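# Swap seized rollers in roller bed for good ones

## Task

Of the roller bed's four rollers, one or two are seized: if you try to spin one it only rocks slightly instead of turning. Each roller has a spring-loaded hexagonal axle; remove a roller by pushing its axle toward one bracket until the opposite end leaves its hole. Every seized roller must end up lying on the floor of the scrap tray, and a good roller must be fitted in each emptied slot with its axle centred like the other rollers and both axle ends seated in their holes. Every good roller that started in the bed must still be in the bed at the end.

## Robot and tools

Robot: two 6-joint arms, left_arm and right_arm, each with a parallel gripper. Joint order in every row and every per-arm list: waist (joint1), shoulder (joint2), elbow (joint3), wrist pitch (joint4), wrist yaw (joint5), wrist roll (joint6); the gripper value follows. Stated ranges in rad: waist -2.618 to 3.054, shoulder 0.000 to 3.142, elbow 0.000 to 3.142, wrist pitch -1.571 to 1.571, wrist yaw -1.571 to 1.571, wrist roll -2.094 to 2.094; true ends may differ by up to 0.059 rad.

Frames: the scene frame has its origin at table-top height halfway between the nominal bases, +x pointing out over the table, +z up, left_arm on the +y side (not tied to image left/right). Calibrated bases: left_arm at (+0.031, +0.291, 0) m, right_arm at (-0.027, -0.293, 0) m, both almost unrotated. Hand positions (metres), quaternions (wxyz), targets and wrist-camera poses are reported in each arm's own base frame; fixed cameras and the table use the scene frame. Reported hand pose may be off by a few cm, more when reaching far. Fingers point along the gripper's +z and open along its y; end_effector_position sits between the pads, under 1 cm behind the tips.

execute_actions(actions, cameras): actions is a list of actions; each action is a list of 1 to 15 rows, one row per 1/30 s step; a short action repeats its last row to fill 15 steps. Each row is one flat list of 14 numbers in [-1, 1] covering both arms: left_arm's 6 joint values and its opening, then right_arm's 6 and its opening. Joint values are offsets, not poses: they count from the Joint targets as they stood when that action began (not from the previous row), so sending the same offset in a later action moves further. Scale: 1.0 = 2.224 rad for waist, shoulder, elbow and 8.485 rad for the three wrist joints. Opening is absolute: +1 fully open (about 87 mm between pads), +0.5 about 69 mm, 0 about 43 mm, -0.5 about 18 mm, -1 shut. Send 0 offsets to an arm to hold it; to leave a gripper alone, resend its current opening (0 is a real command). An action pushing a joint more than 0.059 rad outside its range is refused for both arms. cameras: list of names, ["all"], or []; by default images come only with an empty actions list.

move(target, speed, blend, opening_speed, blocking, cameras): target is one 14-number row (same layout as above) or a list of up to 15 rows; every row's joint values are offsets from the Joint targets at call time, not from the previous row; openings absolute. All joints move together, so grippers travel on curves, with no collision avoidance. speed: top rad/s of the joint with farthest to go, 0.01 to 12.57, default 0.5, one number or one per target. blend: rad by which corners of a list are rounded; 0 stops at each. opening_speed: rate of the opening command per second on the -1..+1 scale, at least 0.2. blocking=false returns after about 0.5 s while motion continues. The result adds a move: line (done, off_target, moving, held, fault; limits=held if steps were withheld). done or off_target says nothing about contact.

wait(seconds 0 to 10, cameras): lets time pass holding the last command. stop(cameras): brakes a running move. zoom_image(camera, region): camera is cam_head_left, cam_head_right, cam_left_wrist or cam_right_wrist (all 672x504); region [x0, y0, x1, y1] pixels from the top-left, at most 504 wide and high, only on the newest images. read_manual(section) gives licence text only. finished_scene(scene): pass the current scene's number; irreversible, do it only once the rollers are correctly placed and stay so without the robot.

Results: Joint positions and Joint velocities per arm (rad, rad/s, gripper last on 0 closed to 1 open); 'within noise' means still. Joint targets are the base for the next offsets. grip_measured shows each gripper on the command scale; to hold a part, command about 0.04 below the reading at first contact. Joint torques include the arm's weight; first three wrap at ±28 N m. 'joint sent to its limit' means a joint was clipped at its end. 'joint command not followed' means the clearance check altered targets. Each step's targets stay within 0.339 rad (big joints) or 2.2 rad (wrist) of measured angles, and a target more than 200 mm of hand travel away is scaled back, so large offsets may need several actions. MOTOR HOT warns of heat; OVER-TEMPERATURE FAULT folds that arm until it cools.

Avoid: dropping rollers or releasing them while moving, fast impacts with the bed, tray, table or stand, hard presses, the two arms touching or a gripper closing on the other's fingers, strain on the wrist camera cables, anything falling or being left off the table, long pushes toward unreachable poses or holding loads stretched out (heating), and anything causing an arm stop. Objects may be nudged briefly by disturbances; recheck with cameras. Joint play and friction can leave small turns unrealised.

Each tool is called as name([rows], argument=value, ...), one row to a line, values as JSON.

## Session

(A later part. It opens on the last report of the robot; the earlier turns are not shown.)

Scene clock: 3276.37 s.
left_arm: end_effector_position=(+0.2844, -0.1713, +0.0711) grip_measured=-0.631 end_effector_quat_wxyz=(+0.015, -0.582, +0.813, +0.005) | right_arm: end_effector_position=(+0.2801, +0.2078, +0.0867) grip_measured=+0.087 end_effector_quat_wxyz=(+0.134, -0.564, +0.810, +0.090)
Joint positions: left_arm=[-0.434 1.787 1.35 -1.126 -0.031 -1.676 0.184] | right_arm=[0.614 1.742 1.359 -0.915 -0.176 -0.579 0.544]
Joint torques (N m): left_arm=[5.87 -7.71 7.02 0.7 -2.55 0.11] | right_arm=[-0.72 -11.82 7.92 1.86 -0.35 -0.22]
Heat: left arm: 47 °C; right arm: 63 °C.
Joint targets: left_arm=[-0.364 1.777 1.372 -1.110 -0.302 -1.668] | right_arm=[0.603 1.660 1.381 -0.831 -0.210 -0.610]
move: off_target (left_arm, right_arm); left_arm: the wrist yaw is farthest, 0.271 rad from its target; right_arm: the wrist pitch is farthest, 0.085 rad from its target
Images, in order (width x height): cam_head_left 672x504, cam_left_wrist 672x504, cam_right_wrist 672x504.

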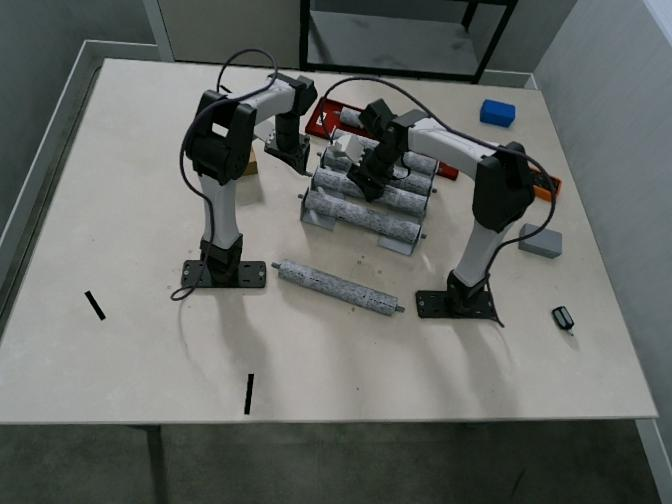

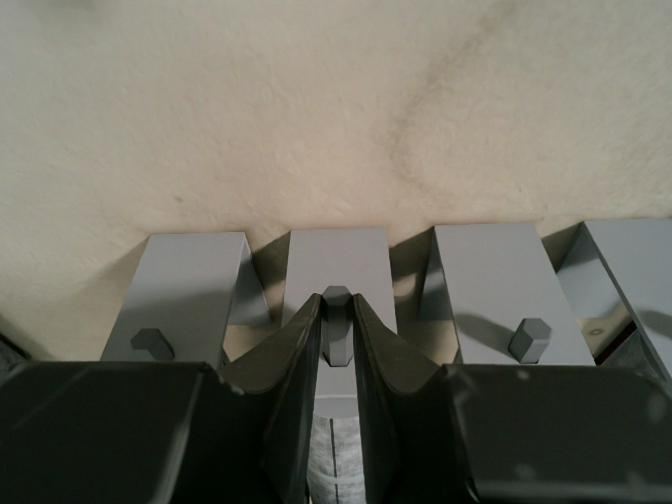

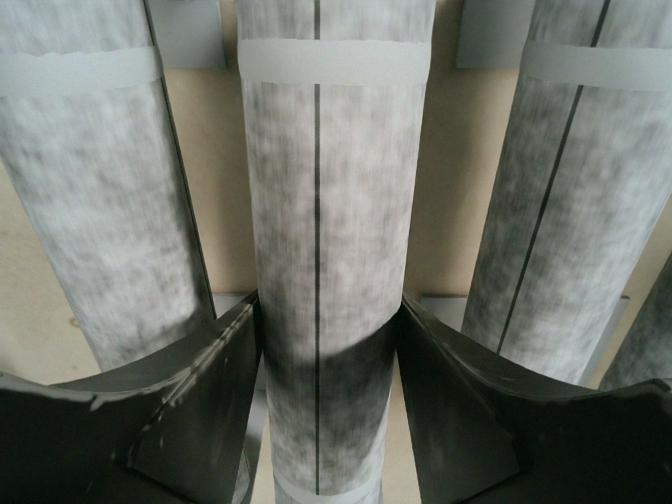

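move(target=[0,0,0.0045,-0.0005,0,0,-0.9,-0.0099,-0.0180,-0.0450,0.0139,-0.0055,-0.0038,-0.15], speed=0.05, cameras=["cam_left_wrist","cam_right_wrist","cam_head_left"])

zoom_image(camera="cam_head_left", region=[380, 150, 480, 260])

Scene clock: 3294.23 s.
left_arm: end_effector_position=(+0.2843, -0.1707, +0.0730) grip_measured=-0.631 end_effector_quat_wxyz=(+0.014, -0.582, +0.813, +0.006) | right_arm: end_effector_position=(+0.2816, +0.2076, +0.0766) grip_measured=+0.087 end_effector_quat_wxyz=(+0.163, -0.567, +0.801, +0.106)
Joint positions: left_arm=[-0.432 1.787 1.357 -1.137 -0.031 -1.676 0.184] | right_arm=[0.593 1.701 1.259 -0.802 -0.218 -0.603 0.544]
Joint torques (N m): left_arm=[5.7 -7.71 7.21 0.77 -2.54 0.11] | right_arm=[-0.75 -11.48 8.01 1.99 -0.4 -0.29]
Heat: left arm: 47 °C; right arm: 63 °C.
Joint targets: left_arm=[-0.364 1.777 1.382 -1.114 -0.302 -1.668] | right_arm=[0.581 1.620 1.281 -0.713 -0.256 -0.642]
move: off_target (left_arm, right_arm); left_arm: the wrist yaw is farthest, 0.271 rad from its target; right_arm: the wrist pitch is farthest, 0.088 rad from its target
Images, in order (width x height): cam_head_left 672x504, cam_left_wrist 672x504, cam_right_wrist 672x504.

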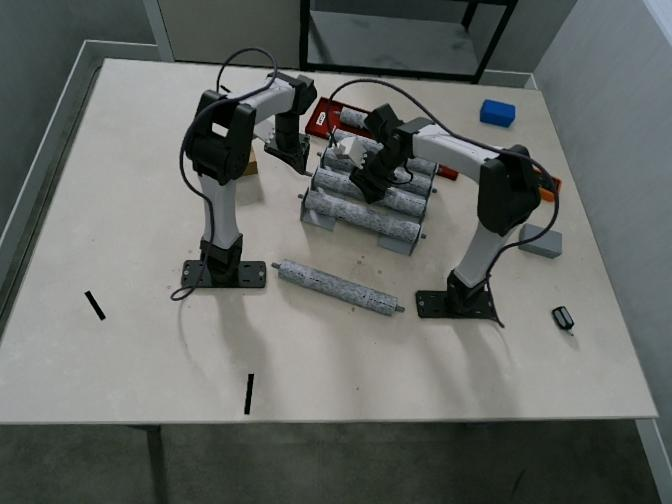

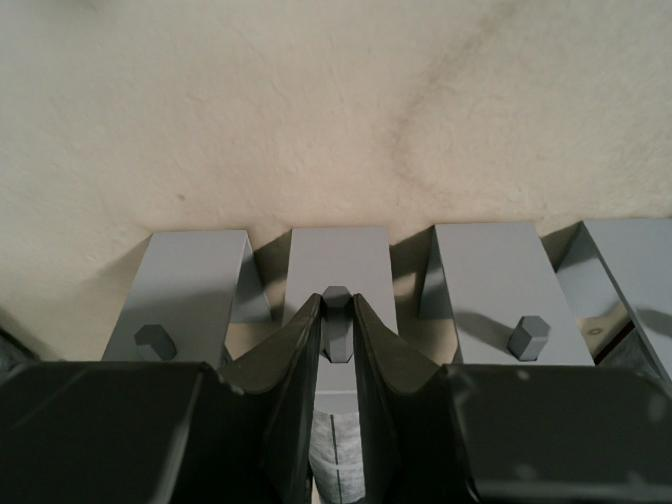

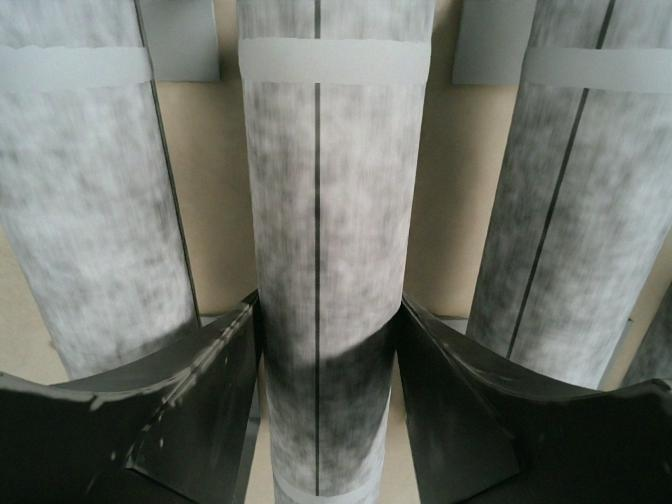

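Scaled by 4.582.

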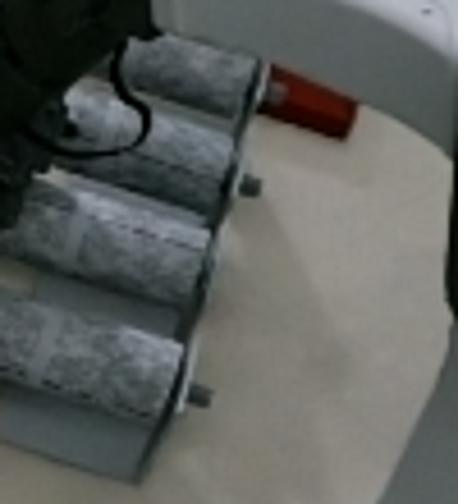

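move(target=[-0.0250,0.0032,0.0015,-0.0001,0.0133,-0.0046,-0.9,0,0,0,0,0,0,-0.15], speed=0.06, cameras=["cam_left_wrist"])

Scene clock: 3305.23 s.
left_arm: end_effector_position=(+0.2836, -0.1725, +0.0734) grip_measured=-0.631 end_effector_quat_wxyz=(+0.014, -0.586, +0.810, +0.007) | right_arm: end_effector_position=(+0.2824, +0.2073, +0.0767) grip_measured=+0.087 end_effector_quat_wxyz=(+0.164, -0.568, +0.800, +0.106)
Joint positions: left_arm=[-0.438 1.787 1.359 -1.14 -0.031 -1.691 0.184] | right_arm=[0.591 1.701 1.259 -0.8 -0.218 -0.608 0.544]
Joint torques (N m): left_arm=[1.28 -7.16 7.42 0.8 -1.52 -0.11] | right_arm=[-0.72 -11.45 7.92 1.97 -0.39 -0.27]
Heat: left arm: 47 °C; right arm: 62 °C.
Joint targets: left_arm=[-0.420 1.784 1.385 -1.115 -0.189 -1.707] | right_arm=[0.581 1.620 1.281 -0.713 -0.256 -0.642]
move: off_target (left_arm, right_arm); left_arm: the wrist yaw is farthest, 0.158 rad from its target; right_arm: the wrist pitch is farthest, 0.087 rad from its target
Images, in order (width x height): cam_left_wrist 672x504.

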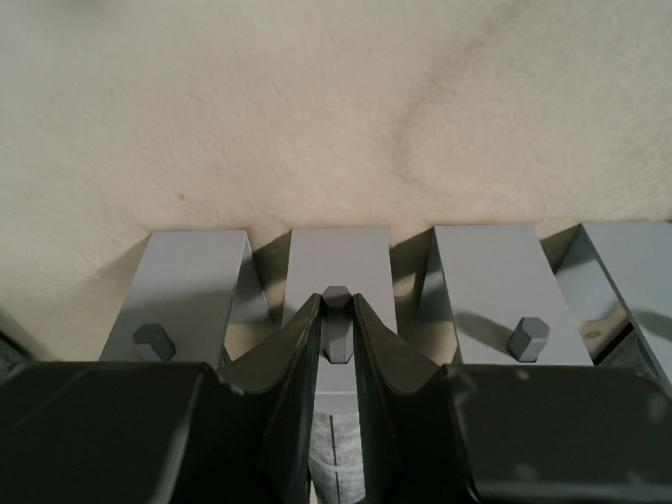

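move(target=[-0.0200,0.0025,0.0005,0,0.0100,-0.0035,-0.9,0,0,0,0,0,0,-0.15], speed=0.06, cameras=["cam_left_wrist"])

Scene clock: 3310.60 s.
left_arm: end_effector_position=(+0.2817, -0.1768, +0.0738) grip_measured=-0.631 end_effector_quat_wxyz=(+0.024, -0.587, +0.809, +0.012) | right_arm: end_effector_position=(+0.2825, +0.2073, +0.0767) grip_measured=+0.087 end_effector_quat_wxyz=(+0.164, -0.569, +0.799, +0.106)
Joint positions: left_arm=[-0.464 1.787 1.363 -1.146 -0.053 -1.72 0.184] | right_arm=[0.591 1.701 1.259 -0.8 -0.218 -0.609 0.544]
Joint torques (N m): left_arm=[-0.44 -6.76 7.13 0.85 -0.57 -0.11] | right_arm=[-0.76 -11.51 7.9 1.97 -0.41 -0.24]
Heat: left arm: 47 °C; right arm: 61 °C.
Joint targets: left_arm=[-0.464 1.790 1.387 -1.115 -0.104 -1.737] | right_arm=[0.581 1.620 1.281 -0.713 -0.256 -0.642]
move: off_target (left_arm, right_arm); left_arm: the wrist yaw is farthest, 0.051 rad from its target; right_arm: the wrist pitch is farthest, 0.087 rad from its target
Images, in order (width x height): cam_left_wrist 672x504.

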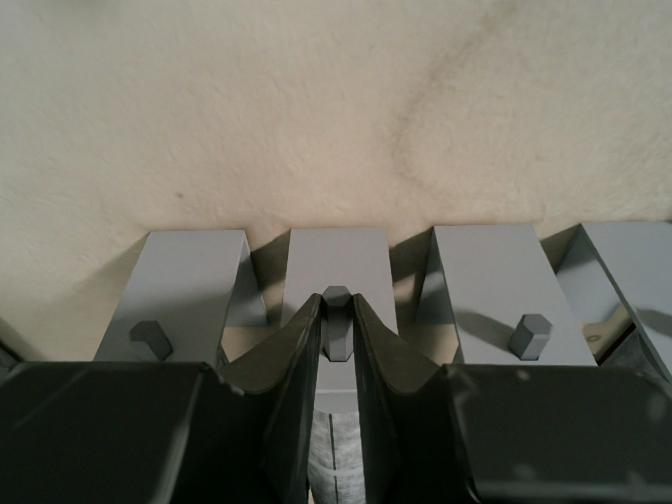

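move(target=[-0.0120,0.0020,0.0005,0,0.0080,-0.0030,-0.9,0,0,0,0,0,0,-0.15], speed=0.06, cameras=["cam_left_wrist"])

Scene clock: 3323.23 s.
left_arm: end_effector_position=(+0.2817, -0.1774, +0.0740) grip_measured=-0.631 end_effector_quat_wxyz=(+0.027, -0.593, +0.805, +0.014) | right_arm: end_effector_position=(+0.2825, +0.2073, +0.0767) grip_measured=+0.087 end_effector_quat_wxyz=(+0.164, -0.569, +0.799, +0.106)
Joint positions: left_arm=[-0.471 1.787 1.365 -1.149 -0.06 -1.74 0.184] | right_arm=[0.591 1.701 1.259 -0.8 -0.218 -0.609 0.544]
Joint torques (N m): left_arm=[-1.36 -6.39 7.06 0.89 0.05 -0.19] | right_arm=[-0.77 -11.48 7.98 1.97 -0.39 -0.24]
Heat: left arm: 46 °C; right arm: 61 °C.
Joint targets: left_arm=[-0.491 1.794 1.388 -1.115 -0.036 -1.762] | right_arm=[0.581 1.620 1.281 -0.713 -0.256 -0.642]
move: off_target (right_arm); right_arm: the wrist pitch is farthest, 0.087 rad from its target
Images, in order (width x height): cam_left_wrist 672x504.

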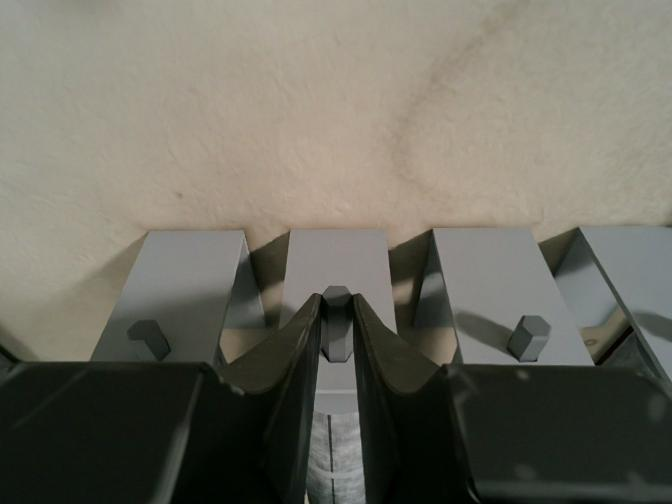

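execute_actions(actions=[], cameras=["cam_head_left","cam_head_right"])

zoom_image(camera="cam_head_left", region=[405, 165, 445, 215])

zoom_image(camera="cam_head_right", region=[410, 160, 460, 220])

Scene clock: 3332.97 s.
left_arm: end_effector_position=(+0.2817, -0.1774, +0.0740) grip_measured=-0.631 end_effector_quat_wxyz=(+0.027, -0.593, +0.805, +0.014) | right_arm: end_effector_position=(+0.2825, +0.2073, +0.0767) grip_measured=+0.087 end_effector_quat_wxyz=(+0.164, -0.569, +0.799, +0.106)
Joint positions: left_arm=[-0.471 1.787 1.365 -1.149 -0.06 -1.74 0.184] | right_arm=[0.591 1.701 1.259 -0.8 -0.218 -0.609 0.544]
Joint velocities: within noise
Joint torques (N m): left_arm=[-1.36 -6.39 7.08 0.89 0.06 -0.18] | right_arm=[-0.84 -11.48 7.99 1.98 -0.4 -0.24]
Heat: left arm: 46 °C; right arm: 60 °C.
Joint targets: left_arm=[-0.491 1.794 1.388 -1.115 -0.036 -1.762] | right_arm=[0.581 1.620 1.281 -0.713 -0.256 -0.642]
Tool commands: left_gripper/opening=-0.9 right_gripper/opening=-0.15
Images, in order (width x height): cam_head_left 672x504, cam_head_right 672x504.

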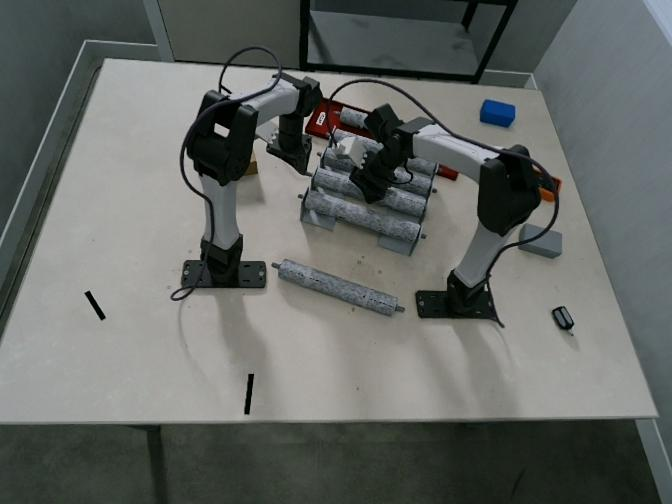

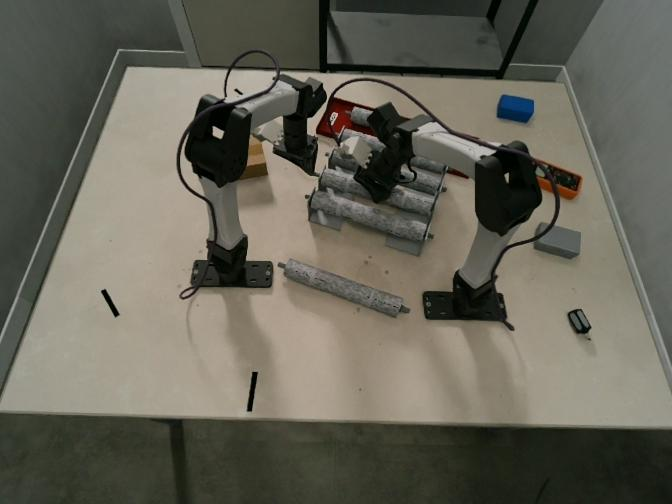

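Scaled by 10.080.

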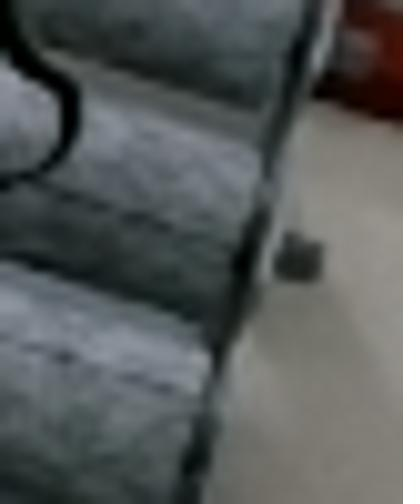

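Scaled by 8.400.

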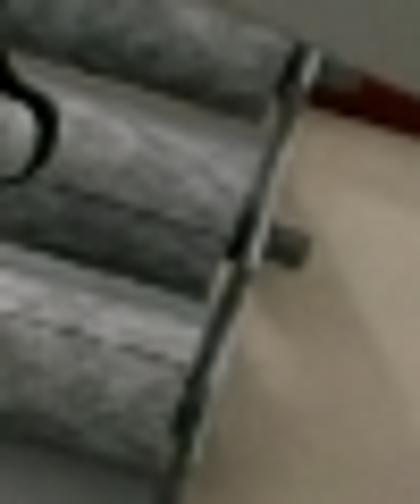

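move(target=[-0.0060,0,0,0,0.0030,-0.0004,-0.9,0,0,-0.0020,0,0,0,-0.15], speed=0.06)

Scene clock: 3367.23 s.
left_arm: end_effector_position=(+0.2810, -0.1781, +0.0739) grip_measured=-0.631 end_effector_quat_wxyz=(+0.026, -0.593, +0.804, +0.015) | right_arm: end_effector_position=(+0.2825, +0.2073, +0.0767) grip_measured=+0.087 end_effector_quat_wxyz=(+0.164, -0.569, +0.799, +0.106)
Joint positions: left_arm=[-0.474 1.787 1.365 -1.151 -0.06 -1.745 0.184] | right_arm=[0.591 1.701 1.259 -0.8 -0.218 -0.609 0.544]
Joint torques (N m): left_arm=[-2.37 -6.39 7.08 0.9 0.29 -0.17] | right_arm=[-0.66 -11.55 7.51 1.96 -0.42 -0.23]
Heat: left arm: 45 °C; right arm: 61 °C.
Joint targets: left_arm=[-0.504 1.794 1.388 -1.115 -0.011 -1.766] | right_arm=[0.581 1.620 1.277 -0.713 -0.256 -0.642]
move: off_target (left_arm, right_arm); left_arm: the wrist yaw is farthest, 0.050 rad from its target; right_arm: the wrist pitch is farthest, 0.087 rad from its target

move(target=[0,0,0,0,0,0,-0.9,0,0,-0.0030,0,0,0,-0.15], speed=0.06)

Scene clock: 3371.83 s.
left_arm: end_effector_position=(+0.2810, -0.1781, +0.0739) grip_measured=-0.631 end_effector_quat_wxyz=(+0.026, -0.593, +0.804, +0.015) | right_arm: end_effector_position=(+0.2823, +0.2072, +0.0763) grip_measured=+0.087 end_effector_quat_wxyz=(+0.166, -0.569, +0.799, +0.106)
Joint positions: left_arm=[-0.474 1.787 1.365 -1.151 -0.06 -1.745 0.184] | right_arm=[0.591 1.696 1.252 -0.792 -0.218 -0.609 0.544]
Joint torques (N m): left_arm=[-2.39 -6.39 7.09 0.9 0.28 -0.17] | right_arm=[-0.73 -11.04 7.57 1.91 -0.4 -0.22]
Heat: left arm: 45 °C; right arm: 62 °C.
Joint targets: left_arm=[-0.504 1.794 1.388 -1.115 -0.011 -1.766] | right_arm=[0.581 1.620 1.270 -0.713 -0.256 -0.642]
move: off_target (left_arm, right_arm); left_arm: the wrist yaw is farthest, 0.049 rad from its target; right_arm: the wrist pitch is farthest, 0.079 rad from its target

move(target=[0,0,0,0,0,0,-0.9,0,0,-0.0025,0,0,0,-0.15], speed=0.06)

Scene clock: 3376.70 s.
left_arm: end_effector_position=(+0.2810, -0.1781, +0.0739) grip_measured=-0.631 end_effector_quat_wxyz=(+0.026, -0.593, +0.804, +0.015) | right_arm: end_effector_position=(+0.2823, +0.2072, +0.0763) grip_measured=+0.087 end_effector_quat_wxyz=(+0.166, -0.569, +0.799, +0.106)
Joint positions: left_arm=[-0.474 1.787 1.365 -1.151 -0.06 -1.745 0.184] | right_arm=[0.591 1.696 1.252 -0.792 -0.218 -0.609 0.544]
Joint torques (N m): left_arm=[-2.36 -6.41 7.08 0.9 0.28 -0.17] | right_arm=[-0.73 -11.14 7.08 1.91 -0.42 -0.24]
Heat: left arm: 45 °C; right arm: 61 °C.
Joint targets: left_arm=[-0.504 1.794 1.388 -1.115 -0.011 -1.766] | right_arm=[0.581 1.620 1.264 -0.713 -0.256 -0.642]
move: off_target (left_arm, right_arm); left_arm: the wrist yaw is farthest, 0.049 rad from its target; right_arm: the wrist pitch is farthest, 0.079 rad from its target

move(target=[0,0,0,0,0,0,-0.9,0,0,-0.0018,0,0,0,-0.15], speed=0.06)

Scene clock: 3380.03 s.
left_arm: end_effector_position=(+0.2810, -0.1781, +0.0739) grip_measured=-0.631 end_effector_quat_wxyz=(+0.026, -0.593, +0.804, +0.015) | right_arm: end_effector_position=(+0.2822, +0.2071, +0.0763) grip_measured=+0.087 end_effector_quat_wxyz=(+0.168, -0.569, +0.798, +0.106)
Joint positions: left_arm=[-0.474 1.787 1.365 -1.151 -0.06 -1.745 0.184] | right_arm=[0.591 1.692 1.246 -0.786 -0.218 -0.609 0.544]
Joint torques (N m): left_arm=[-2.39 -6.41 7.08 0.89 0.29 -0.17] | right_arm=[-0.68 -10.77 7.38 1.85 -0.43 -0.25]
Heat: left arm: 45 °C; right arm: 61 °C.
Joint targets: left_arm=[-0.504 1.794 1.388 -1.115 -0.011 -1.766] | right_arm=[0.581 1.620 1.260 -0.713 -0.256 -0.642]
move: off_target (left_arm, right_arm); left_arm: the wrist yaw is farthest, 0.049 rad from its target; right_arm: the wrist pitch is farthest, 0.073 rad from its target

move(target=[0.025,-0.0025,-0.0005,0,-0.0160,0.0050,-0.9,0,0,0,0,0,0,-0.15], speed=0.08)

Scene clock: 3397.37 s.
left_arm: end_effector_position=(+0.2822, -0.1761, +0.0737) grip_measured=-0.631 end_effector_quat_wxyz=(+0.030, -0.591, +0.806, +0.016) | right_arm: end_effector_position=(+0.2822, +0.2071, +0.0763) grip_measured=+0.087 end_effector_quat_wxyz=(+0.168, -0.569, +0.798, +0.106)
Joint positions: left_arm=[-0.471 1.787 1.365 -1.149 -0.068 -1.736 0.184] | right_arm=[0.591 1.692 1.246 -0.786 -0.218 -0.609 0.544]
Joint torques (N m): left_arm=[1.66 -6.82 6.99 0.9 -0.81 0.12] | right_arm=[-0.72 -10.81 7.36 1.85 -0.41 -0.24]
Heat: left arm: 44 °C; right arm: 61 °C.
Joint targets: left_arm=[-0.448 1.789 1.387 -1.115 -0.147 -1.723] | right_arm=[0.581 1.620 1.260 -0.713 -0.256 -0.642]
move: off_target (left_arm, right_arm); left_arm: the wrist yaw is farthest, 0.079 rad from its target; right_arm: the wrist pitch is farthest, 0.073 rad from its target

move(target=[0.022,-0.002,-0.0005,0,-0.0100,0.0040,-0.9,0,0,0,0,0,0,-0.15], speed=0.08, cameras=["cam_left_wrist"])

Scene clock: 3404.97 s.
left_arm: end_effector_position=(+0.2837, -0.1715, +0.0739) grip_measured=-0.631 end_effector_quat_wxyz=(+0.027, -0.586, +0.810, +0.015) | right_arm: end_effector_position=(+0.2826, +0.2074, +0.0753) grip_measured=+0.087 end_effector_quat_wxyz=(+0.170, -0.569, +0.798, +0.106)
Joint positions: left_arm=[-0.452 1.787 1.365 -1.149 -0.062 -1.705 0.184] | right_arm=[0.591 1.692 1.241 -0.779 -0.218 -0.609 0.544]
Joint torques (N m): left_arm=[4.3 -7.16 6.9 0.89 -1.64 0.16] | right_arm=[-0.72 -10.71 7.8 1.79 -0.4 -0.22]
Heat: left arm: 45 °C; right arm: 61 °C.
Joint targets: left_arm=[-0.400 1.784 1.385 -1.115 -0.232 -1.689] | right_arm=[0.581 1.620 1.260 -0.713 -0.256 -0.642]
move: off_target (left_arm, right_arm); left_arm: the wrist yaw is farthest, 0.170 rad from its target; right_arm: the shoulder is farthest, 0.072 rad from its target
Images, in order (width x height): cam_left_wrist 672x504.

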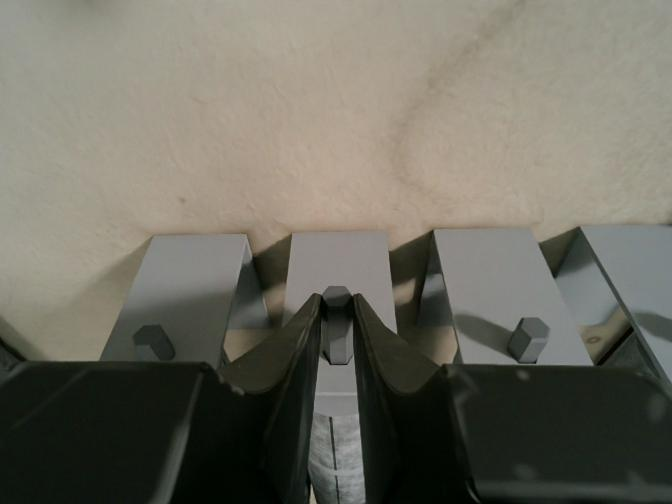

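move(target=[-0.047,0.0045,0.001,0,0.0260,-0.0090,-0.9,0,0,0,0,0,0,-0.15], speed=0.08)

Scene clock: 3412.73 s.
left_arm: end_effector_position=(+0.2810, -0.1781, +0.0739) grip_measured=-0.631 end_effector_quat_wxyz=(+0.026, -0.593, +0.805, +0.015) | right_arm: end_effector_position=(+0.2826, +0.2074, +0.0753) grip_measured=+0.087 end_effector_quat_wxyz=(+0.170, -0.569, +0.798, +0.106)
Joint positions: left_arm=[-0.474 1.787 1.365 -1.151 -0.06 -1.743 0.184] | right_arm=[0.591 1.692 1.241 -0.779 -0.218 -0.609 0.544]
Joint torques (N m): left_arm=[-2.39 -6.38 6.99 0.91 0.28 -0.17] | right_arm=[-0.7 -10.73 7.83 1.78 -0.42 -0.25]
Heat: left arm: 45 °C; right arm: 61 °C.
Joint targets: left_arm=[-0.504 1.794 1.388 -1.115 -0.011 -1.766] | right_arm=[0.581 1.620 1.260 -0.713 -0.256 -0.642]
move: off_target (left_arm, right_arm); left_arm: the wrist yaw is farthest, 0.049 rad from its target; right_arm: the shoulder is farthest, 0.072 rad from its target

move([
  [0.047,-0.0045,-0.001,0,-0.026,0.009,-0.9,0,0,0,0,0,0,-0.15],
  [0.047,-0.0045,-0.001,0,-0.026,0.009,-0.9,-0.0013,0,0.034,-0.0010,0,0,-0.15],
  [0,0,0,0,0,0,-0.9,-0.0013,0,0.034,-0.0010,0,0,-0.15],
], speed=0.1)

Scene clock: 3430.40 s.
left_arm: end_effector_position=(+0.2810, -0.1781, +0.0739) grip_measured=-0.631 end_effector_quat_wxyz=(+0.026, -0.593, +0.804, +0.015) | right_arm: end_effector_position=(+0.2835, +0.2078, +0.0762) grip_measured=+0.087 end_effector_quat_wxyz=(+0.171, -0.570, +0.797, +0.105)
Joint positions: left_arm=[-0.474 1.787 1.365 -1.151 -0.06 -1.745 0.184] | right_arm=[0.591 1.692 1.244 -0.779 -0.218 -0.612 0.544]
Joint torques (N m): left_arm=[-2.36 -6.39 7.01 0.9 0.29 -0.15] | right_arm=[-0.87 -10.76 14.16 1.67 -0.43 -0.2]
Heat: left arm: 45 °C; right arm: 61 °C.
Joint targets: left_arm=[-0.504 1.794 1.388 -1.115 -0.011 -1.766] | right_arm=[0.578 1.620 1.336 -0.721 -0.256 -0.642]
move: off_target (left_arm, right_arm); left_arm: the wrist yaw is farthest, 0.049 rad from its target; right_arm: the elbow is farthest, 0.092 rad from its target

move([
  [0.047,-0.0045,-0.001,0,-0.026,0.009,-0.9,0,0,0,0,0,0,-0.15],
  [0.047,-0.0045,-0.001,0,-0.026,0.009,-0.9,0,0,0.0045,0,0,0,-0.15],
  [0,0,0,0,0,0,-0.9,0,0,0.0045,0,0,0,-0.15],
], speed=0.1)

Scene clock: 3444.93 s.
left_arm: end_effector_position=(+0.2812, -0.1779, +0.0739) grip_measured=-0.631 end_effector_quat_wxyz=(+0.027, -0.594, +0.804, +0.015) | right_arm: end_effector_position=(+0.2841, +0.2076, +0.0777) grip_measured=+0.087 end_effector_quat_wxyz=(+0.172, -0.570, +0.797, +0.105)
Joint positions: left_arm=[-0.474 1.787 1.365 -1.151 -0.062 -1.746 0.184] | right_arm=[0.59 1.692 1.25 -0.785 -0.218 -0.614 0.544]
Joint torques (N m): left_arm=[-2.33 -6.39 7.02 0.91 0.3 -0.14] | right_arm=[-0.85 -10.73 14.61 1.74 -0.42 -0.2]
Heat: left arm: 45 °C; right arm: 66 °C.
Joint targets: left_arm=[-0.504 1.794 1.388 -1.115 -0.011 -1.766] | right_arm=[0.578 1.620 1.346 -0.721 -0.256 -0.642]
move: off_target (left_arm, right_arm); left_arm: the wrist yaw is farthest, 0.051 rad from its target; right_arm: the elbow is farthest, 0.096 rad from its target

move([
  [0.047,-0.0045,-0.001,0,-0.026,0.009,-0.9,0,0,0,0,0,0,-0.15],
  [0.047,-0.0045,-0.001,0,-0.026,0.009,-0.9,0.0135,0,0,0,0,0,-0.15],
  [0,0,0,0,0,0,-0.9,0.0135,0,0,0,0,0,-0.15],
], speed=0.1)

Scene clock: 3459.53 s.
left_arm: end_effector_position=(+0.2812, -0.1779, +0.0739) grip_measured=-0.631 end_effector_quat_wxyz=(+0.027, -0.594, +0.804, +0.015) | right_arm: end_effector_position=(+0.2838, +0.2080, +0.0777) grip_measured=+0.087 end_effector_quat_wxyz=(+0.172, -0.570, +0.796, +0.105)
Joint positions: left_arm=[-0.474 1.787 1.365 -1.151 -0.062 -1.746 0.184] | right_arm=[0.591 1.692 1.25 -0.785 -0.218 -0.614 0.544]
Joint torques (N m): left_arm=[-2.33 -6.39 6.98 0.91 0.29 -0.15] | right_arm=[0.7 -10.74 14.5 1.75 -0.42 -0.21]
Heat: left arm: 44 °C; right arm: 70 °C. Fold the right arm in close to its base, or ease its load, before you think long.
Joint targets: left_arm=[-0.504 1.794 1.388 -1.115 -0.011 -1.766] | right_arm=[0.608 1.620 1.346 -0.721 -0.256 -0.642]
MOTOR HOT: the elbow of the right arm reports 70 °C; the controller's stop level is 85 °C. To cool a motor, set the load down, stop pushing, or move to a pose that needs little force.
move: off_target (left_arm, right_arm); left_arm: the wrist yaw is farthest, 0.051 rad from its target; right_arm: the elbow is farthest, 0.096 rad from its target

move(target=[0,0,0,0,0,0,-0.9,0.0135,0,0,0,0,0,-0.15], speed=0.03)

Scene clock: 3464.77 s.
left_arm: end_effector_position=(+0.2812, -0.1779, +0.0739) grip_measured=-0.631 end_effector_quat_wxyz=(+0.027, -0.594, +0.804, +0.015) | right_arm: end_effector_position=(+0.2832, +0.2089, +0.0779) grip_measured=+0.087 end_effector_quat_wxyz=(+0.171, -0.575, +0.794, +0.097)
Joint positions: left_arm=[-0.474 1.787 1.365 -1.151 -0.062 -1.746 0.184] | right_arm=[0.604 1.692 1.252 -0.786 -0.199 -0.614 0.544]
Joint torques (N m): left_arm=[-2.33 -6.39 6.99 0.92 0.29 -0.15] | right_arm=[2.19 -10.81 14.46 1.73 -0.57 -0.19]
Heat: left arm: 44 °C; right arm: 71 °C. Fold the right arm in close to its base, or ease its load, before you think long.
Joint targets: left_arm=[-0.504 1.794 1.388 -1.115 -0.011 -1.766] | right_arm=[0.638 1.620 1.346 -0.721 -0.256 -0.642]
MOTOR HOT: still on. The elbow of the right arm reports 71 °C.
move: off_target (left_arm, right_arm); left_arm: the wrist yaw is farthest, 0.051 rad from its target; right_arm: the elbow is farthest, 0.094 rad from its target

move([
  [0.047,-0.0045,-0.001,0,-0.026,0.009,-0.9,0,0,0,0,0,0,-0.15],
  [0.047,-0.0045,-0.001,0,-0.026,0.009,-0.9,-0.0135,0,-0.030,0,0,0,-0.15],
], speed=0.1, cameras=["cam_right_wrist"])

zoom_image(camera="cam_right_wrist", region=[0, 0, 224, 336])

zoom_image(camera="cam_right_wrist", region=[224, 0, 448, 336])

zoom_image(camera="cam_right_wrist", region=[448, 0, 672, 336])

Scene clock: 3527.17 s.
left_arm: end_effector_position=(+0.2837, -0.1715, +0.0738) grip_measured=-0.631 end_effector_quat_wxyz=(+0.028, -0.586, +0.810, +0.016) | right_arm: end_effector_position=(+0.2838, +0.2080, +0.0779) grip_measured=+0.087 end_effector_quat_wxyz=(+0.171, -0.573, +0.795, +0.097)
Joint positions: left_arm=[-0.454 1.787 1.365 -1.149 -0.065 -1.707 0.184] | right_arm=[0.6 1.692 1.252 -0.786 -0.199 -0.614 0.544]
Joint torques (N m): left_arm=[4.45 -7.19 6.79 0.9 -1.61 0.19] | right_arm=[0.01 -10.7 8.5 1.77 -0.56 -0.19]
Heat: left arm: 44 °C; right arm: 79 °C. Fold the right arm in close to its base, or ease its load, before you think long.
Joint targets: left_arm=[-0.400 1.784 1.385 -1.115 -0.232 -1.689] | right_arm=[0.608 1.620 1.279 -0.721 -0.256 -0.642]
MOTOR HOT: still on. The elbow of the right arm reports 79 °C.
move: off_target (left_arm, right_arm); left_arm: the wrist yaw is farthest, 0.167 rad from its target; right_arm: the shoulder is farthest, 0.072 rad from its target
Images, in order (width x height): cam_right_wrist 672x504.

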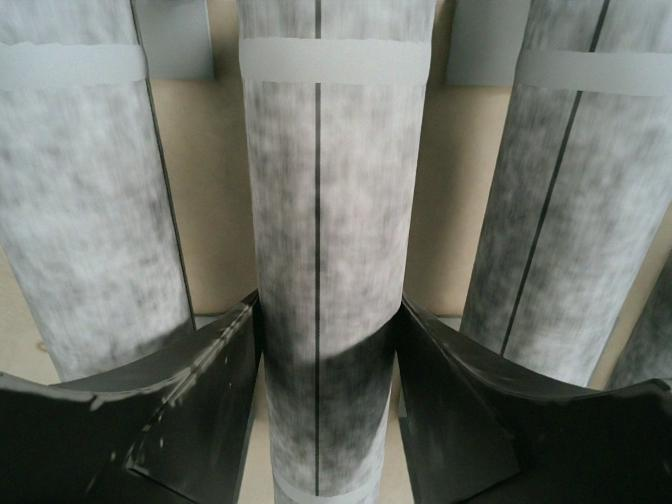

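Scaled by 1.500.

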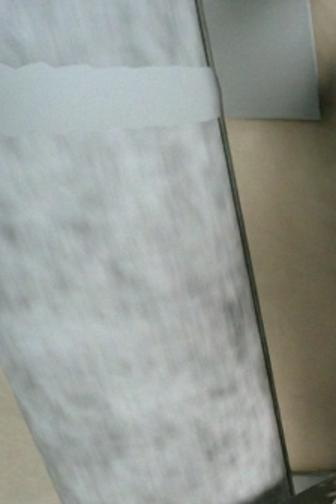

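Scaled by 1.500.

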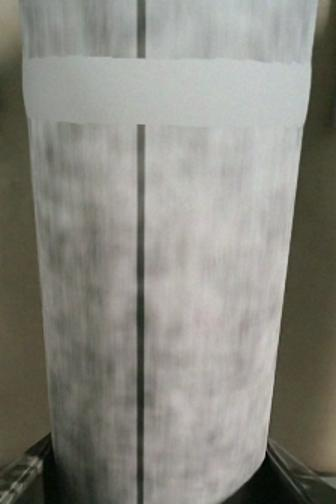

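Scaled by 1.500.

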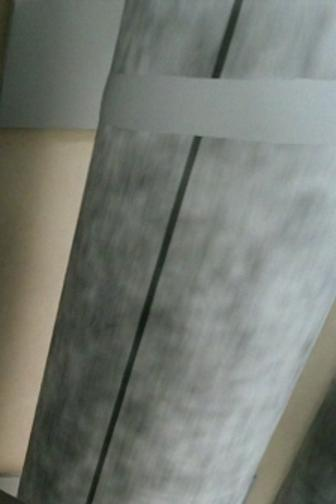

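zoom_image(camera="cam_right_wrist", region=[225, 0, 265, 30])

zoom_image(camera="cam_right_wrist", region=[240, 255, 280, 285])

zoom_image(camera="cam_right_wrist", region=[410, 0, 450, 30])

zoom_image(camera="cam_right_wrist", region=[385, 255, 425, 285])

Scaled by 12.600.

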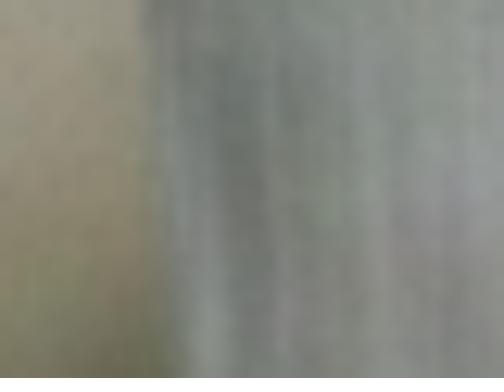

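Scaled by 12.600.

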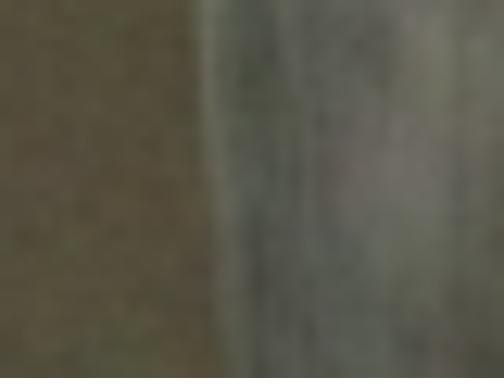

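Scaled by 12.600.

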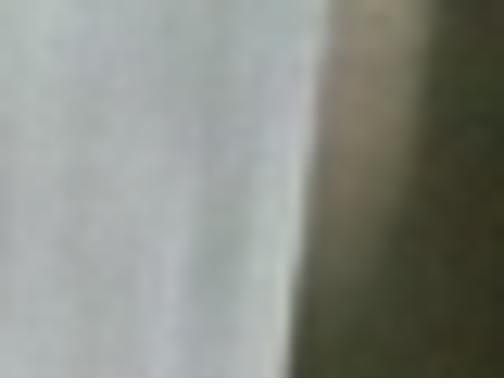

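Scaled by 12.600.

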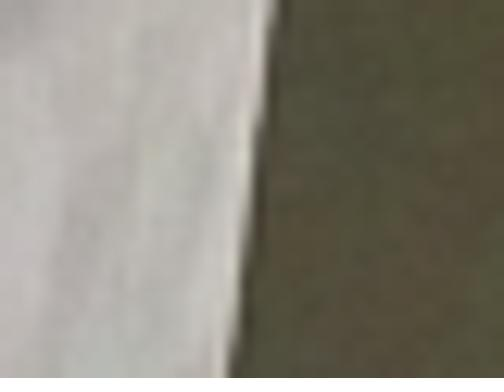

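zoom_image(camera="cam_right_wrist", region=[130, 100, 170, 130])

zoom_image(camera="cam_right_wrist", region=[165, 270, 205, 300])

zoom_image(camera="cam_right_wrist", region=[0, 245, 40, 275])

zoom_image(camera="cam_right_wrist", region=[35, 345, 75, 375])

zoom_image(camera="cam_right_wrist", region=[490, 100, 530, 130])

zoom_image(camera="cam_right_wrist", region=[450, 270, 490, 300])

zoom_image(camera="cam_right_wrist", region=[632, 215, 672, 245])

zoom_image(camera="cam_right_wrist", region=[580, 345, 620, 375])

Scaled by 12.600.

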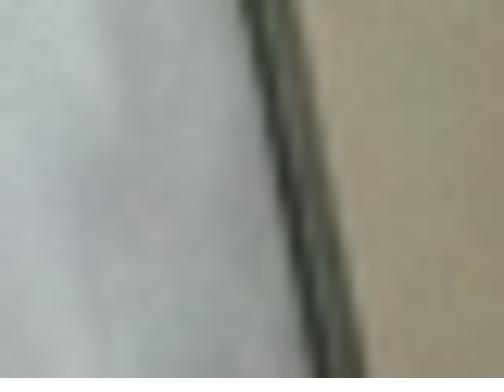

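Scaled by 12.600.

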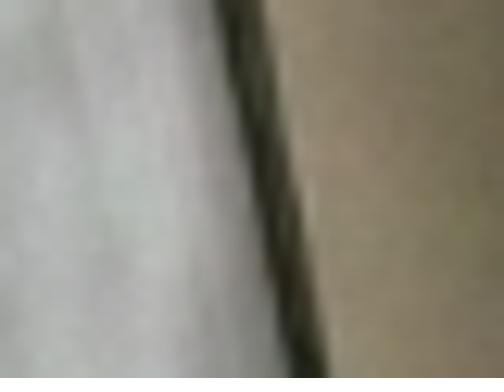

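Scaled by 12.600.

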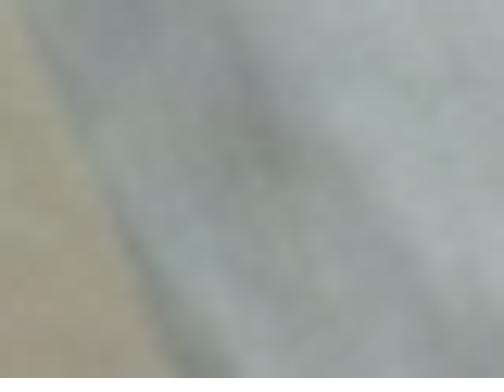

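Scaled by 12.600.

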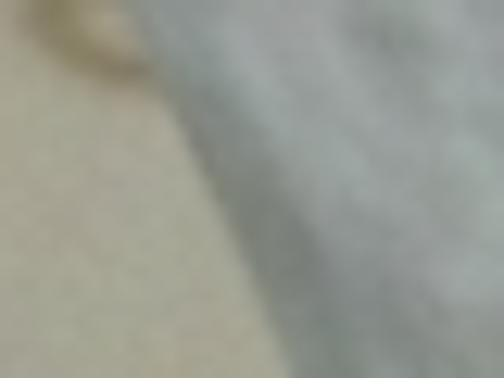

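Scaled by 12.600.

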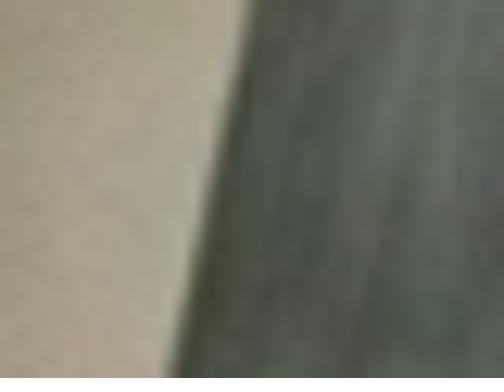

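Scaled by 12.600.

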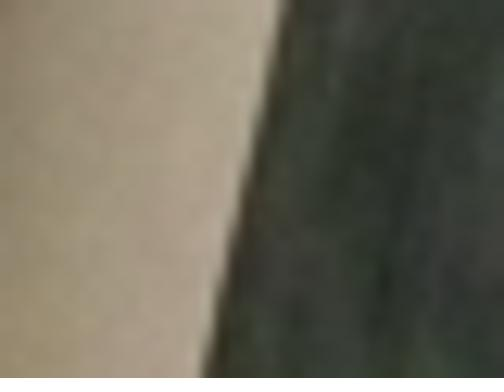

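Scaled by 12.600.

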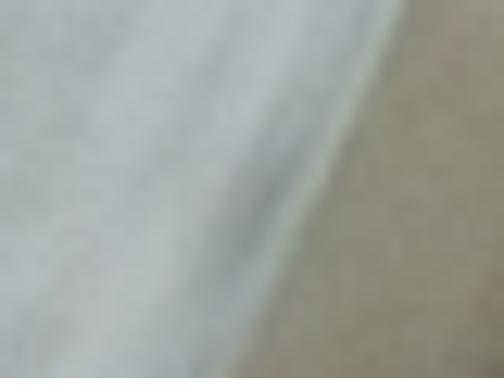

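Scaled by 12.600.

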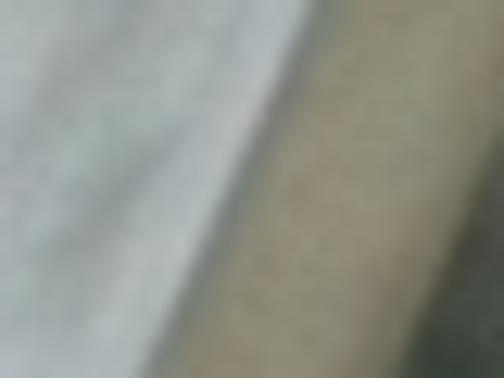

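move(target=[-0.047,0.0045,0.001,0,0.026,-0.009,-0.9,0,0,0,0,0,0,-0.15], speed=0.1)

Scene clock: 3658.50 s.
left_arm: end_effector_position=(+0.2812, -0.1779, +0.0739) grip_measured=-0.631 end_effector_quat_wxyz=(+0.027, -0.594, +0.804, +0.015) | right_arm: end_effector_position=(+0.2838, +0.2080, +0.0779) grip_measured=+0.087 end_effector_quat_wxyz=(+0.171, -0.573, +0.795, +0.097)
Joint positions: left_arm=[-0.474 1.787 1.365 -1.151 -0.062 -1.746 0.184] | right_arm=[0.6 1.692 1.252 -0.786 -0.199 -0.614 0.544]
Joint torques (N m): left_arm=[-2.33 -6.39 6.99 0.91 0.3 -0.17] | right_arm=[0.06 -10.77 8.44 1.77 -0.6 -0.18]
Heat: left arm: 45 °C; right arm: 63 °C.
Joint targets: left_arm=[-0.504 1.794 1.388 -1.115 -0.011 -1.766] | right_arm=[0.608 1.620 1.279 -0.721 -0.256 -0.642]
MOTOR HOT: cleared for the motors of the right arm.
move: off_target (left_arm, right_arm); left_arm: the wrist yaw is farthest, 0.051 rad from its target; right_arm: the shoulder is farthest, 0.072 rad from its target

move([
  [0.0252,-0.0022,-0.0005,0,-0.0160,0.0051,-0.9,0,0,0,0,0,0,-0.15],
  [0.0252,-0.0022,-0.0005,0,-0.0160,0.0051,-0.9,0,0,-0.0198,0,0,0,-0.15],
], speed=[0.08,0.015])

Scene clock: 3687.57 s.
left_arm: end_effector_position=(+0.2817, -0.1761, +0.0737) grip_measured=-0.631 end_effector_quat_wxyz=(+0.030, -0.590, +0.806, +0.017) | right_arm: end_effector_position=(+0.2826, +0.2071, +0.0756) grip_measured=+0.087 end_effector_quat_wxyz=(+0.175, -0.573, +0.795, +0.097)
Joint positions: left_arm=[-0.472 1.787 1.365 -1.151 -0.07 -1.736 0.184] | right_arm=[0.6 1.681 1.229 -0.766 -0.199 -0.614 0.544]
Joint torques (N m): left_arm=[1.76 -6.76 6.9 0.91 -0.8 0.14] | right_arm=[0.02 -9.85 6.61 1.58 -0.55 -0.18]
Heat: left arm: 44 °C; right arm: 63 °C.
Joint targets: left_arm=[-0.448 1.789 1.387 -1.115 -0.147 -1.722] | right_arm=[0.608 1.620 1.235 -0.721 -0.256 -0.642]
move: off_target (left_arm, right_arm); left_arm: the wrist yaw is farthest, 0.077 rad from its target; right_arm: the shoulder is farthest, 0.061 rad from its target

move(target=[0.022,-0.002,-0.0005,0,-0.0100,0.0040,-0.9,0,0,0,0,0,0,-0.15], speed=0.08, cameras=["cam_head_left","cam_head_right","cam_right_wrist"])

Scene clock: 3695.03 s.
left_arm: end_effector_position=(+0.2836, -0.1709, +0.0739) grip_measured=-0.631 end_effector_quat_wxyz=(+0.027, -0.587, +0.809, +0.016) | right_arm: end_effector_position=(+0.2821, +0.2068, +0.0733) grip_measured=+0.087 end_effector_quat_wxyz=(+0.175, -0.573, +0.795, +0.097)
Joint positions: left_arm=[-0.451 1.787 1.365 -1.151 -0.062 -1.705 0.184] | right_arm=[0.6 1.681 1.219 -0.757 -0.199 -0.614 0.544]
Joint torques (N m): left_arm=[4.27 -7.1 6.79 0.91 -1.64 0.17] | right_arm=[0.03 -9.83 7.35 1.48 -0.59 -0.17]
Heat: left arm: 44 °C; right arm: 63 °C.
Joint targets: left_arm=[-0.399 1.785 1.385 -1.115 -0.232 -1.688] | right_arm=[0.608 1.620 1.235 -0.721 -0.256 -0.642]
move: off_target (left_arm, right_arm); left_arm: the wrist yaw is farthest, 0.170 rad from its target; right_arm: the shoulder is farthest, 0.061 rad from its target
Images, in order (width x height): cam_head_left 672x504, cam_head_right 672x504, cam_right_wrist 672x504.

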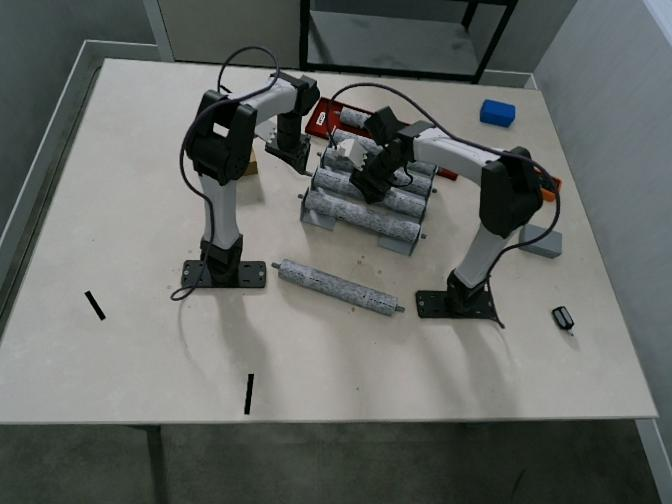

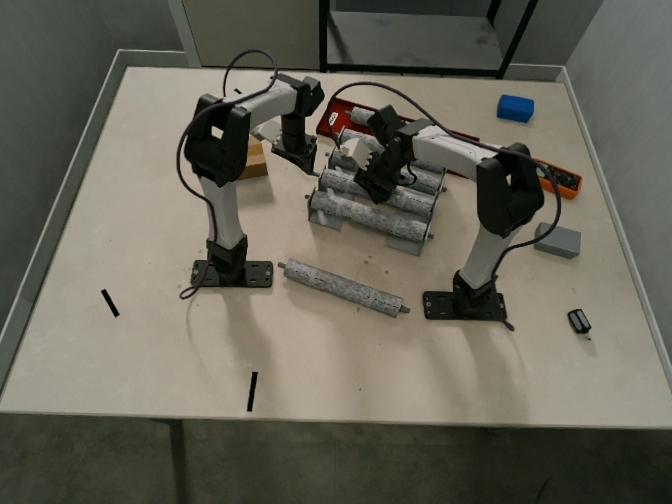

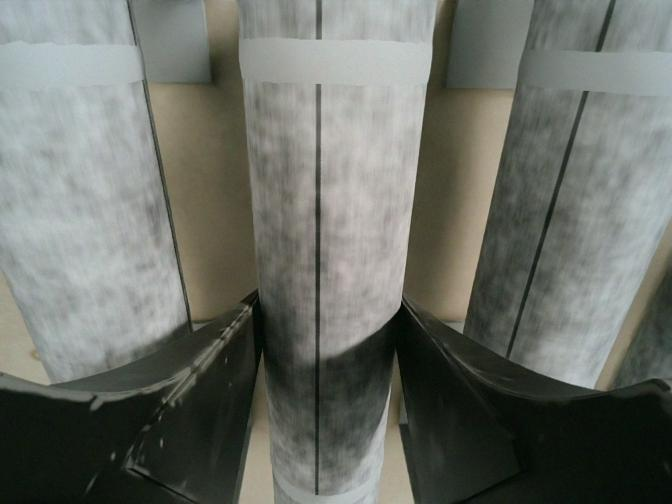

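move([
  [-0.022,0.002,0.0005,0,0.0100,-0.0040,-0.9,0,0,0,0,0,0,-0.15],
  [-0.022,0.002,0.0005,0,0.0100,-0.0040,-0.9,-0.0150,0,0,0,0,0,-0.15],
], speed=[0.08,0.015])

Scene clock: 3743.07 s.
left_arm: end_effector_position=(+0.2817, -0.1753, +0.0741) grip_measured=-0.631 end_effector_quat_wxyz=(+0.023, -0.589, +0.808, +0.014) | right_arm: end_effector_position=(+0.2825, +0.2071, +0.0737) grip_measured=+0.087 end_effector_quat_wxyz=(+0.176, -0.570, +0.796, +0.106)
Joint positions: left_arm=[-0.461 1.787 1.365 -1.151 -0.054 -1.72 0.184] | right_arm=[0.59 1.681 1.219 -0.756 -0.221 -0.614 0.544]
Joint torques (N m): left_arm=[0.81 -6.76 6.93 0.91 -0.93 -0.04] | right_arm=[-0.87 -9.81 7.46 1.44 -0.36 -0.19]
Heat: left arm: 45 °C; right arm: 62 °C.
Joint targets: left_arm=[-0.448 1.789 1.387 -1.115 -0.147 -1.722] | right_arm=[0.575 1.620 1.235 -0.721 -0.256 -0.642]
move: off_target (left_arm, right_arm); left_arm: the wrist yaw is farthest, 0.093 rad from its target; right_arm: the shoulder is farthest, 0.061 rad from its target

move(target=[0,0,0,0,0,0,-0.9,-0.0070,0,0,0,0,0,-0.15], speed=0.015)

Scene clock: 3755.13 s.
left_arm: end_effector_position=(+0.2817, -0.1753, +0.0741) grip_measured=-0.631 end_effector_quat_wxyz=(+0.023, -0.589, +0.808, +0.014) | right_arm: end_effector_position=(+0.2827, +0.2069, +0.0740) grip_measured=+0.087 end_effector_quat_wxyz=(+0.177, -0.568, +0.796, +0.114)
Joint positions: left_arm=[-0.461 1.787 1.365 -1.151 -0.054 -1.72 0.184] | right_arm=[0.581 1.681 1.219 -0.756 -0.238 -0.615 0.544]
Joint torques (N m): left_arm=[0.8 -6.76 6.91 0.9 -0.94 -0.04] | right_arm=[-1.46 -9.88 7.46 1.44 -0.22 -0.18]
Heat: left arm: 45 °C; right arm: 62 °C.
Joint targets: left_arm=[-0.448 1.789 1.387 -1.115 -0.147 -1.722] | right_arm=[0.559 1.620 1.235 -0.721 -0.256 -0.642]
move: off_target (left_arm, right_arm); left_arm: the wrist yaw is farthest, 0.093 rad from its target; right_arm: the shoulder is farthest, 0.061 rad from its target

move(target=[0.022,-0.002,-0.0005,0,-0.0100,0.0040,-0.9,0,0,0,0,0,0,-0.15], speed=0.08)

Scene clock: 3764.17 s.
left_arm: end_effector_position=(+0.2835, -0.1718, +0.0741) grip_measured=-0.631 end_effector_quat_wxyz=(+0.024, -0.587, +0.809, +0.013) | right_arm: end_effector_position=(+0.2827, +0.2069, +0.0740) grip_measured=+0.087 end_effector_quat_wxyz=(+0.177, -0.568, +0.796, +0.114)
Joint positions: left_arm=[-0.449 1.787 1.365 -1.149 -0.054 -1.704 0.184] | right_arm=[0.581 1.681 1.219 -0.756 -0.238 -0.615 0.544]
Joint torques (N m): left_arm=[4.14 -7.1 6.82 0.9 -1.7 0.16] | right_arm=[-1.48 -9.87 7.49 1.43 -0.22 -0.16]
Heat: left arm: 45 °C; right arm: 62 °C.
Joint targets: left_arm=[-0.399 1.785 1.385 -1.115 -0.232 -1.688] | right_arm=[0.559 1.620 1.235 -0.721 -0.256 -0.642]
move: off_target (left_arm, right_arm); left_arm: the wrist yaw is farthest, 0.178 rad from its target; right_arm: the shoulder is farthest, 0.061 rad from its target

move([
  [0,0,0,0,0,0,-0.9,0.0072,0,0,0,0,0,-0.15],
  [-0.0355,0.0022,0.0009,0,0.0179,-0.0067,-0.9,0.0072,0,0,0,0,0,-0.15],
  [-0.0355,0.0022,0.0009,0,0.0179,-0.0067,-0.9,0.0072,0,0.0405,0,0,0,-0.15],
], speed=[0.08,0.08,0.02])

Scene clock: 3803.87 s.
left_arm: end_effector_position=(+0.2817, -0.1767, +0.0741) grip_measured=-0.631 end_effector_quat_wxyz=(+0.025, -0.590, +0.807, +0.013) | right_arm: end_effector_position=(+0.2836, +0.2075, +0.0756) grip_measured=+0.087 end_effector_quat_wxyz=(+0.178, -0.568, +0.796, +0.114)
Joint positions: left_arm=[-0.466 1.787 1.365 -1.149 -0.056 -1.73 0.184] | right_arm=[0.581 1.681 1.226 -0.759 -0.238 -0.615 0.544]
Joint torques (N m): left_arm=[-0.66 -6.72 6.98 0.89 -0.32 -0.11] | right_arm=[-0.25 -9.85 14.91 1.48 -0.23 -0.17]
Heat: left arm: 45 °C; right arm: 62 °C.
Joint targets: left_arm=[-0.478 1.790 1.387 -1.115 -0.080 -1.745] | right_arm=[0.575 1.620 1.325 -0.721 -0.256 -0.642]
move: off_target (right_arm); right_arm: the elbow is farthest, 0.100 rad from its target

move(target=[0,0,0,0,0,0,-0.9,0,0,0.0120,0,0,0,-0.15], speed=0.02)

Scene clock: 3810.03 s.
left_arm: end_effector_position=(+0.2816, -0.1772, +0.0741) grip_measured=-0.631 end_effector_quat_wxyz=(+0.025, -0.591, +0.806, +0.013) | right_arm: end_effector_position=(+0.2845, +0.2080, +0.0802) grip_measured=+0.087 end_effector_quat_wxyz=(+0.178, -0.568, +0.795, +0.113)
Joint positions: left_arm=[-0.467 1.787 1.365 -1.149 -0.056 -1.733 0.184] | right_arm=[0.581 1.681 1.244 -0.777 -0.238 -0.617 0.544]
Joint torques (N m): left_arm=[-0.66 -6.72 6.99 0.9 -0.32 -0.08] | right_arm=[-0.27 -9.85 15.77 1.67 -0.23 -0.15]
Heat: left arm: 45 °C; right arm: 62 °C.
Joint targets: left_arm=[-0.478 1.790 1.387 -1.115 -0.080 -1.745] | right_arm=[0.575 1.620 1.352 -0.721 -0.256 -0.642]
move: off_target (right_arm); right_arm: the elbow is farthest, 0.108 rad from its target

move(target=[0,0,0,0,0,0,-0.9,0,0,-0.0450,0,0,0,-0.15], speed=0.03)

Scene clock: 3819.67 s.
left_arm: end_effector_position=(+0.2816, -0.1772, +0.0741) grip_measured=-0.631 end_effector_quat_wxyz=(+0.025, -0.591, +0.806, +0.013) | right_arm: end_effector_position=(+0.2830, +0.2070, +0.0783) grip_measured=+0.087 end_effector_quat_wxyz=(+0.175, -0.568, +0.796, +0.114)
Joint positions: left_arm=[-0.467 1.787 1.365 -1.149 -0.056 -1.733 0.184] | right_arm=[0.581 1.681 1.238 -0.777 -0.238 -0.617 0.544]
Joint torques (N m): left_arm=[-0.66 -6.75 6.97 0.9 -0.32 -0.08] | right_arm=[-0.27 -9.92 7.28 1.69 -0.24 -0.15]
Heat: left arm: 45 °C; right arm: 62 °C.
Joint targets: left_arm=[-0.478 1.790 1.387 -1.115 -0.080 -1.745] | right_arm=[0.575 1.620 1.252 -0.721 -0.256 -0.642]
move: off_target (right_arm); right_arm: the shoulder is farthest, 0.061 rad from its target


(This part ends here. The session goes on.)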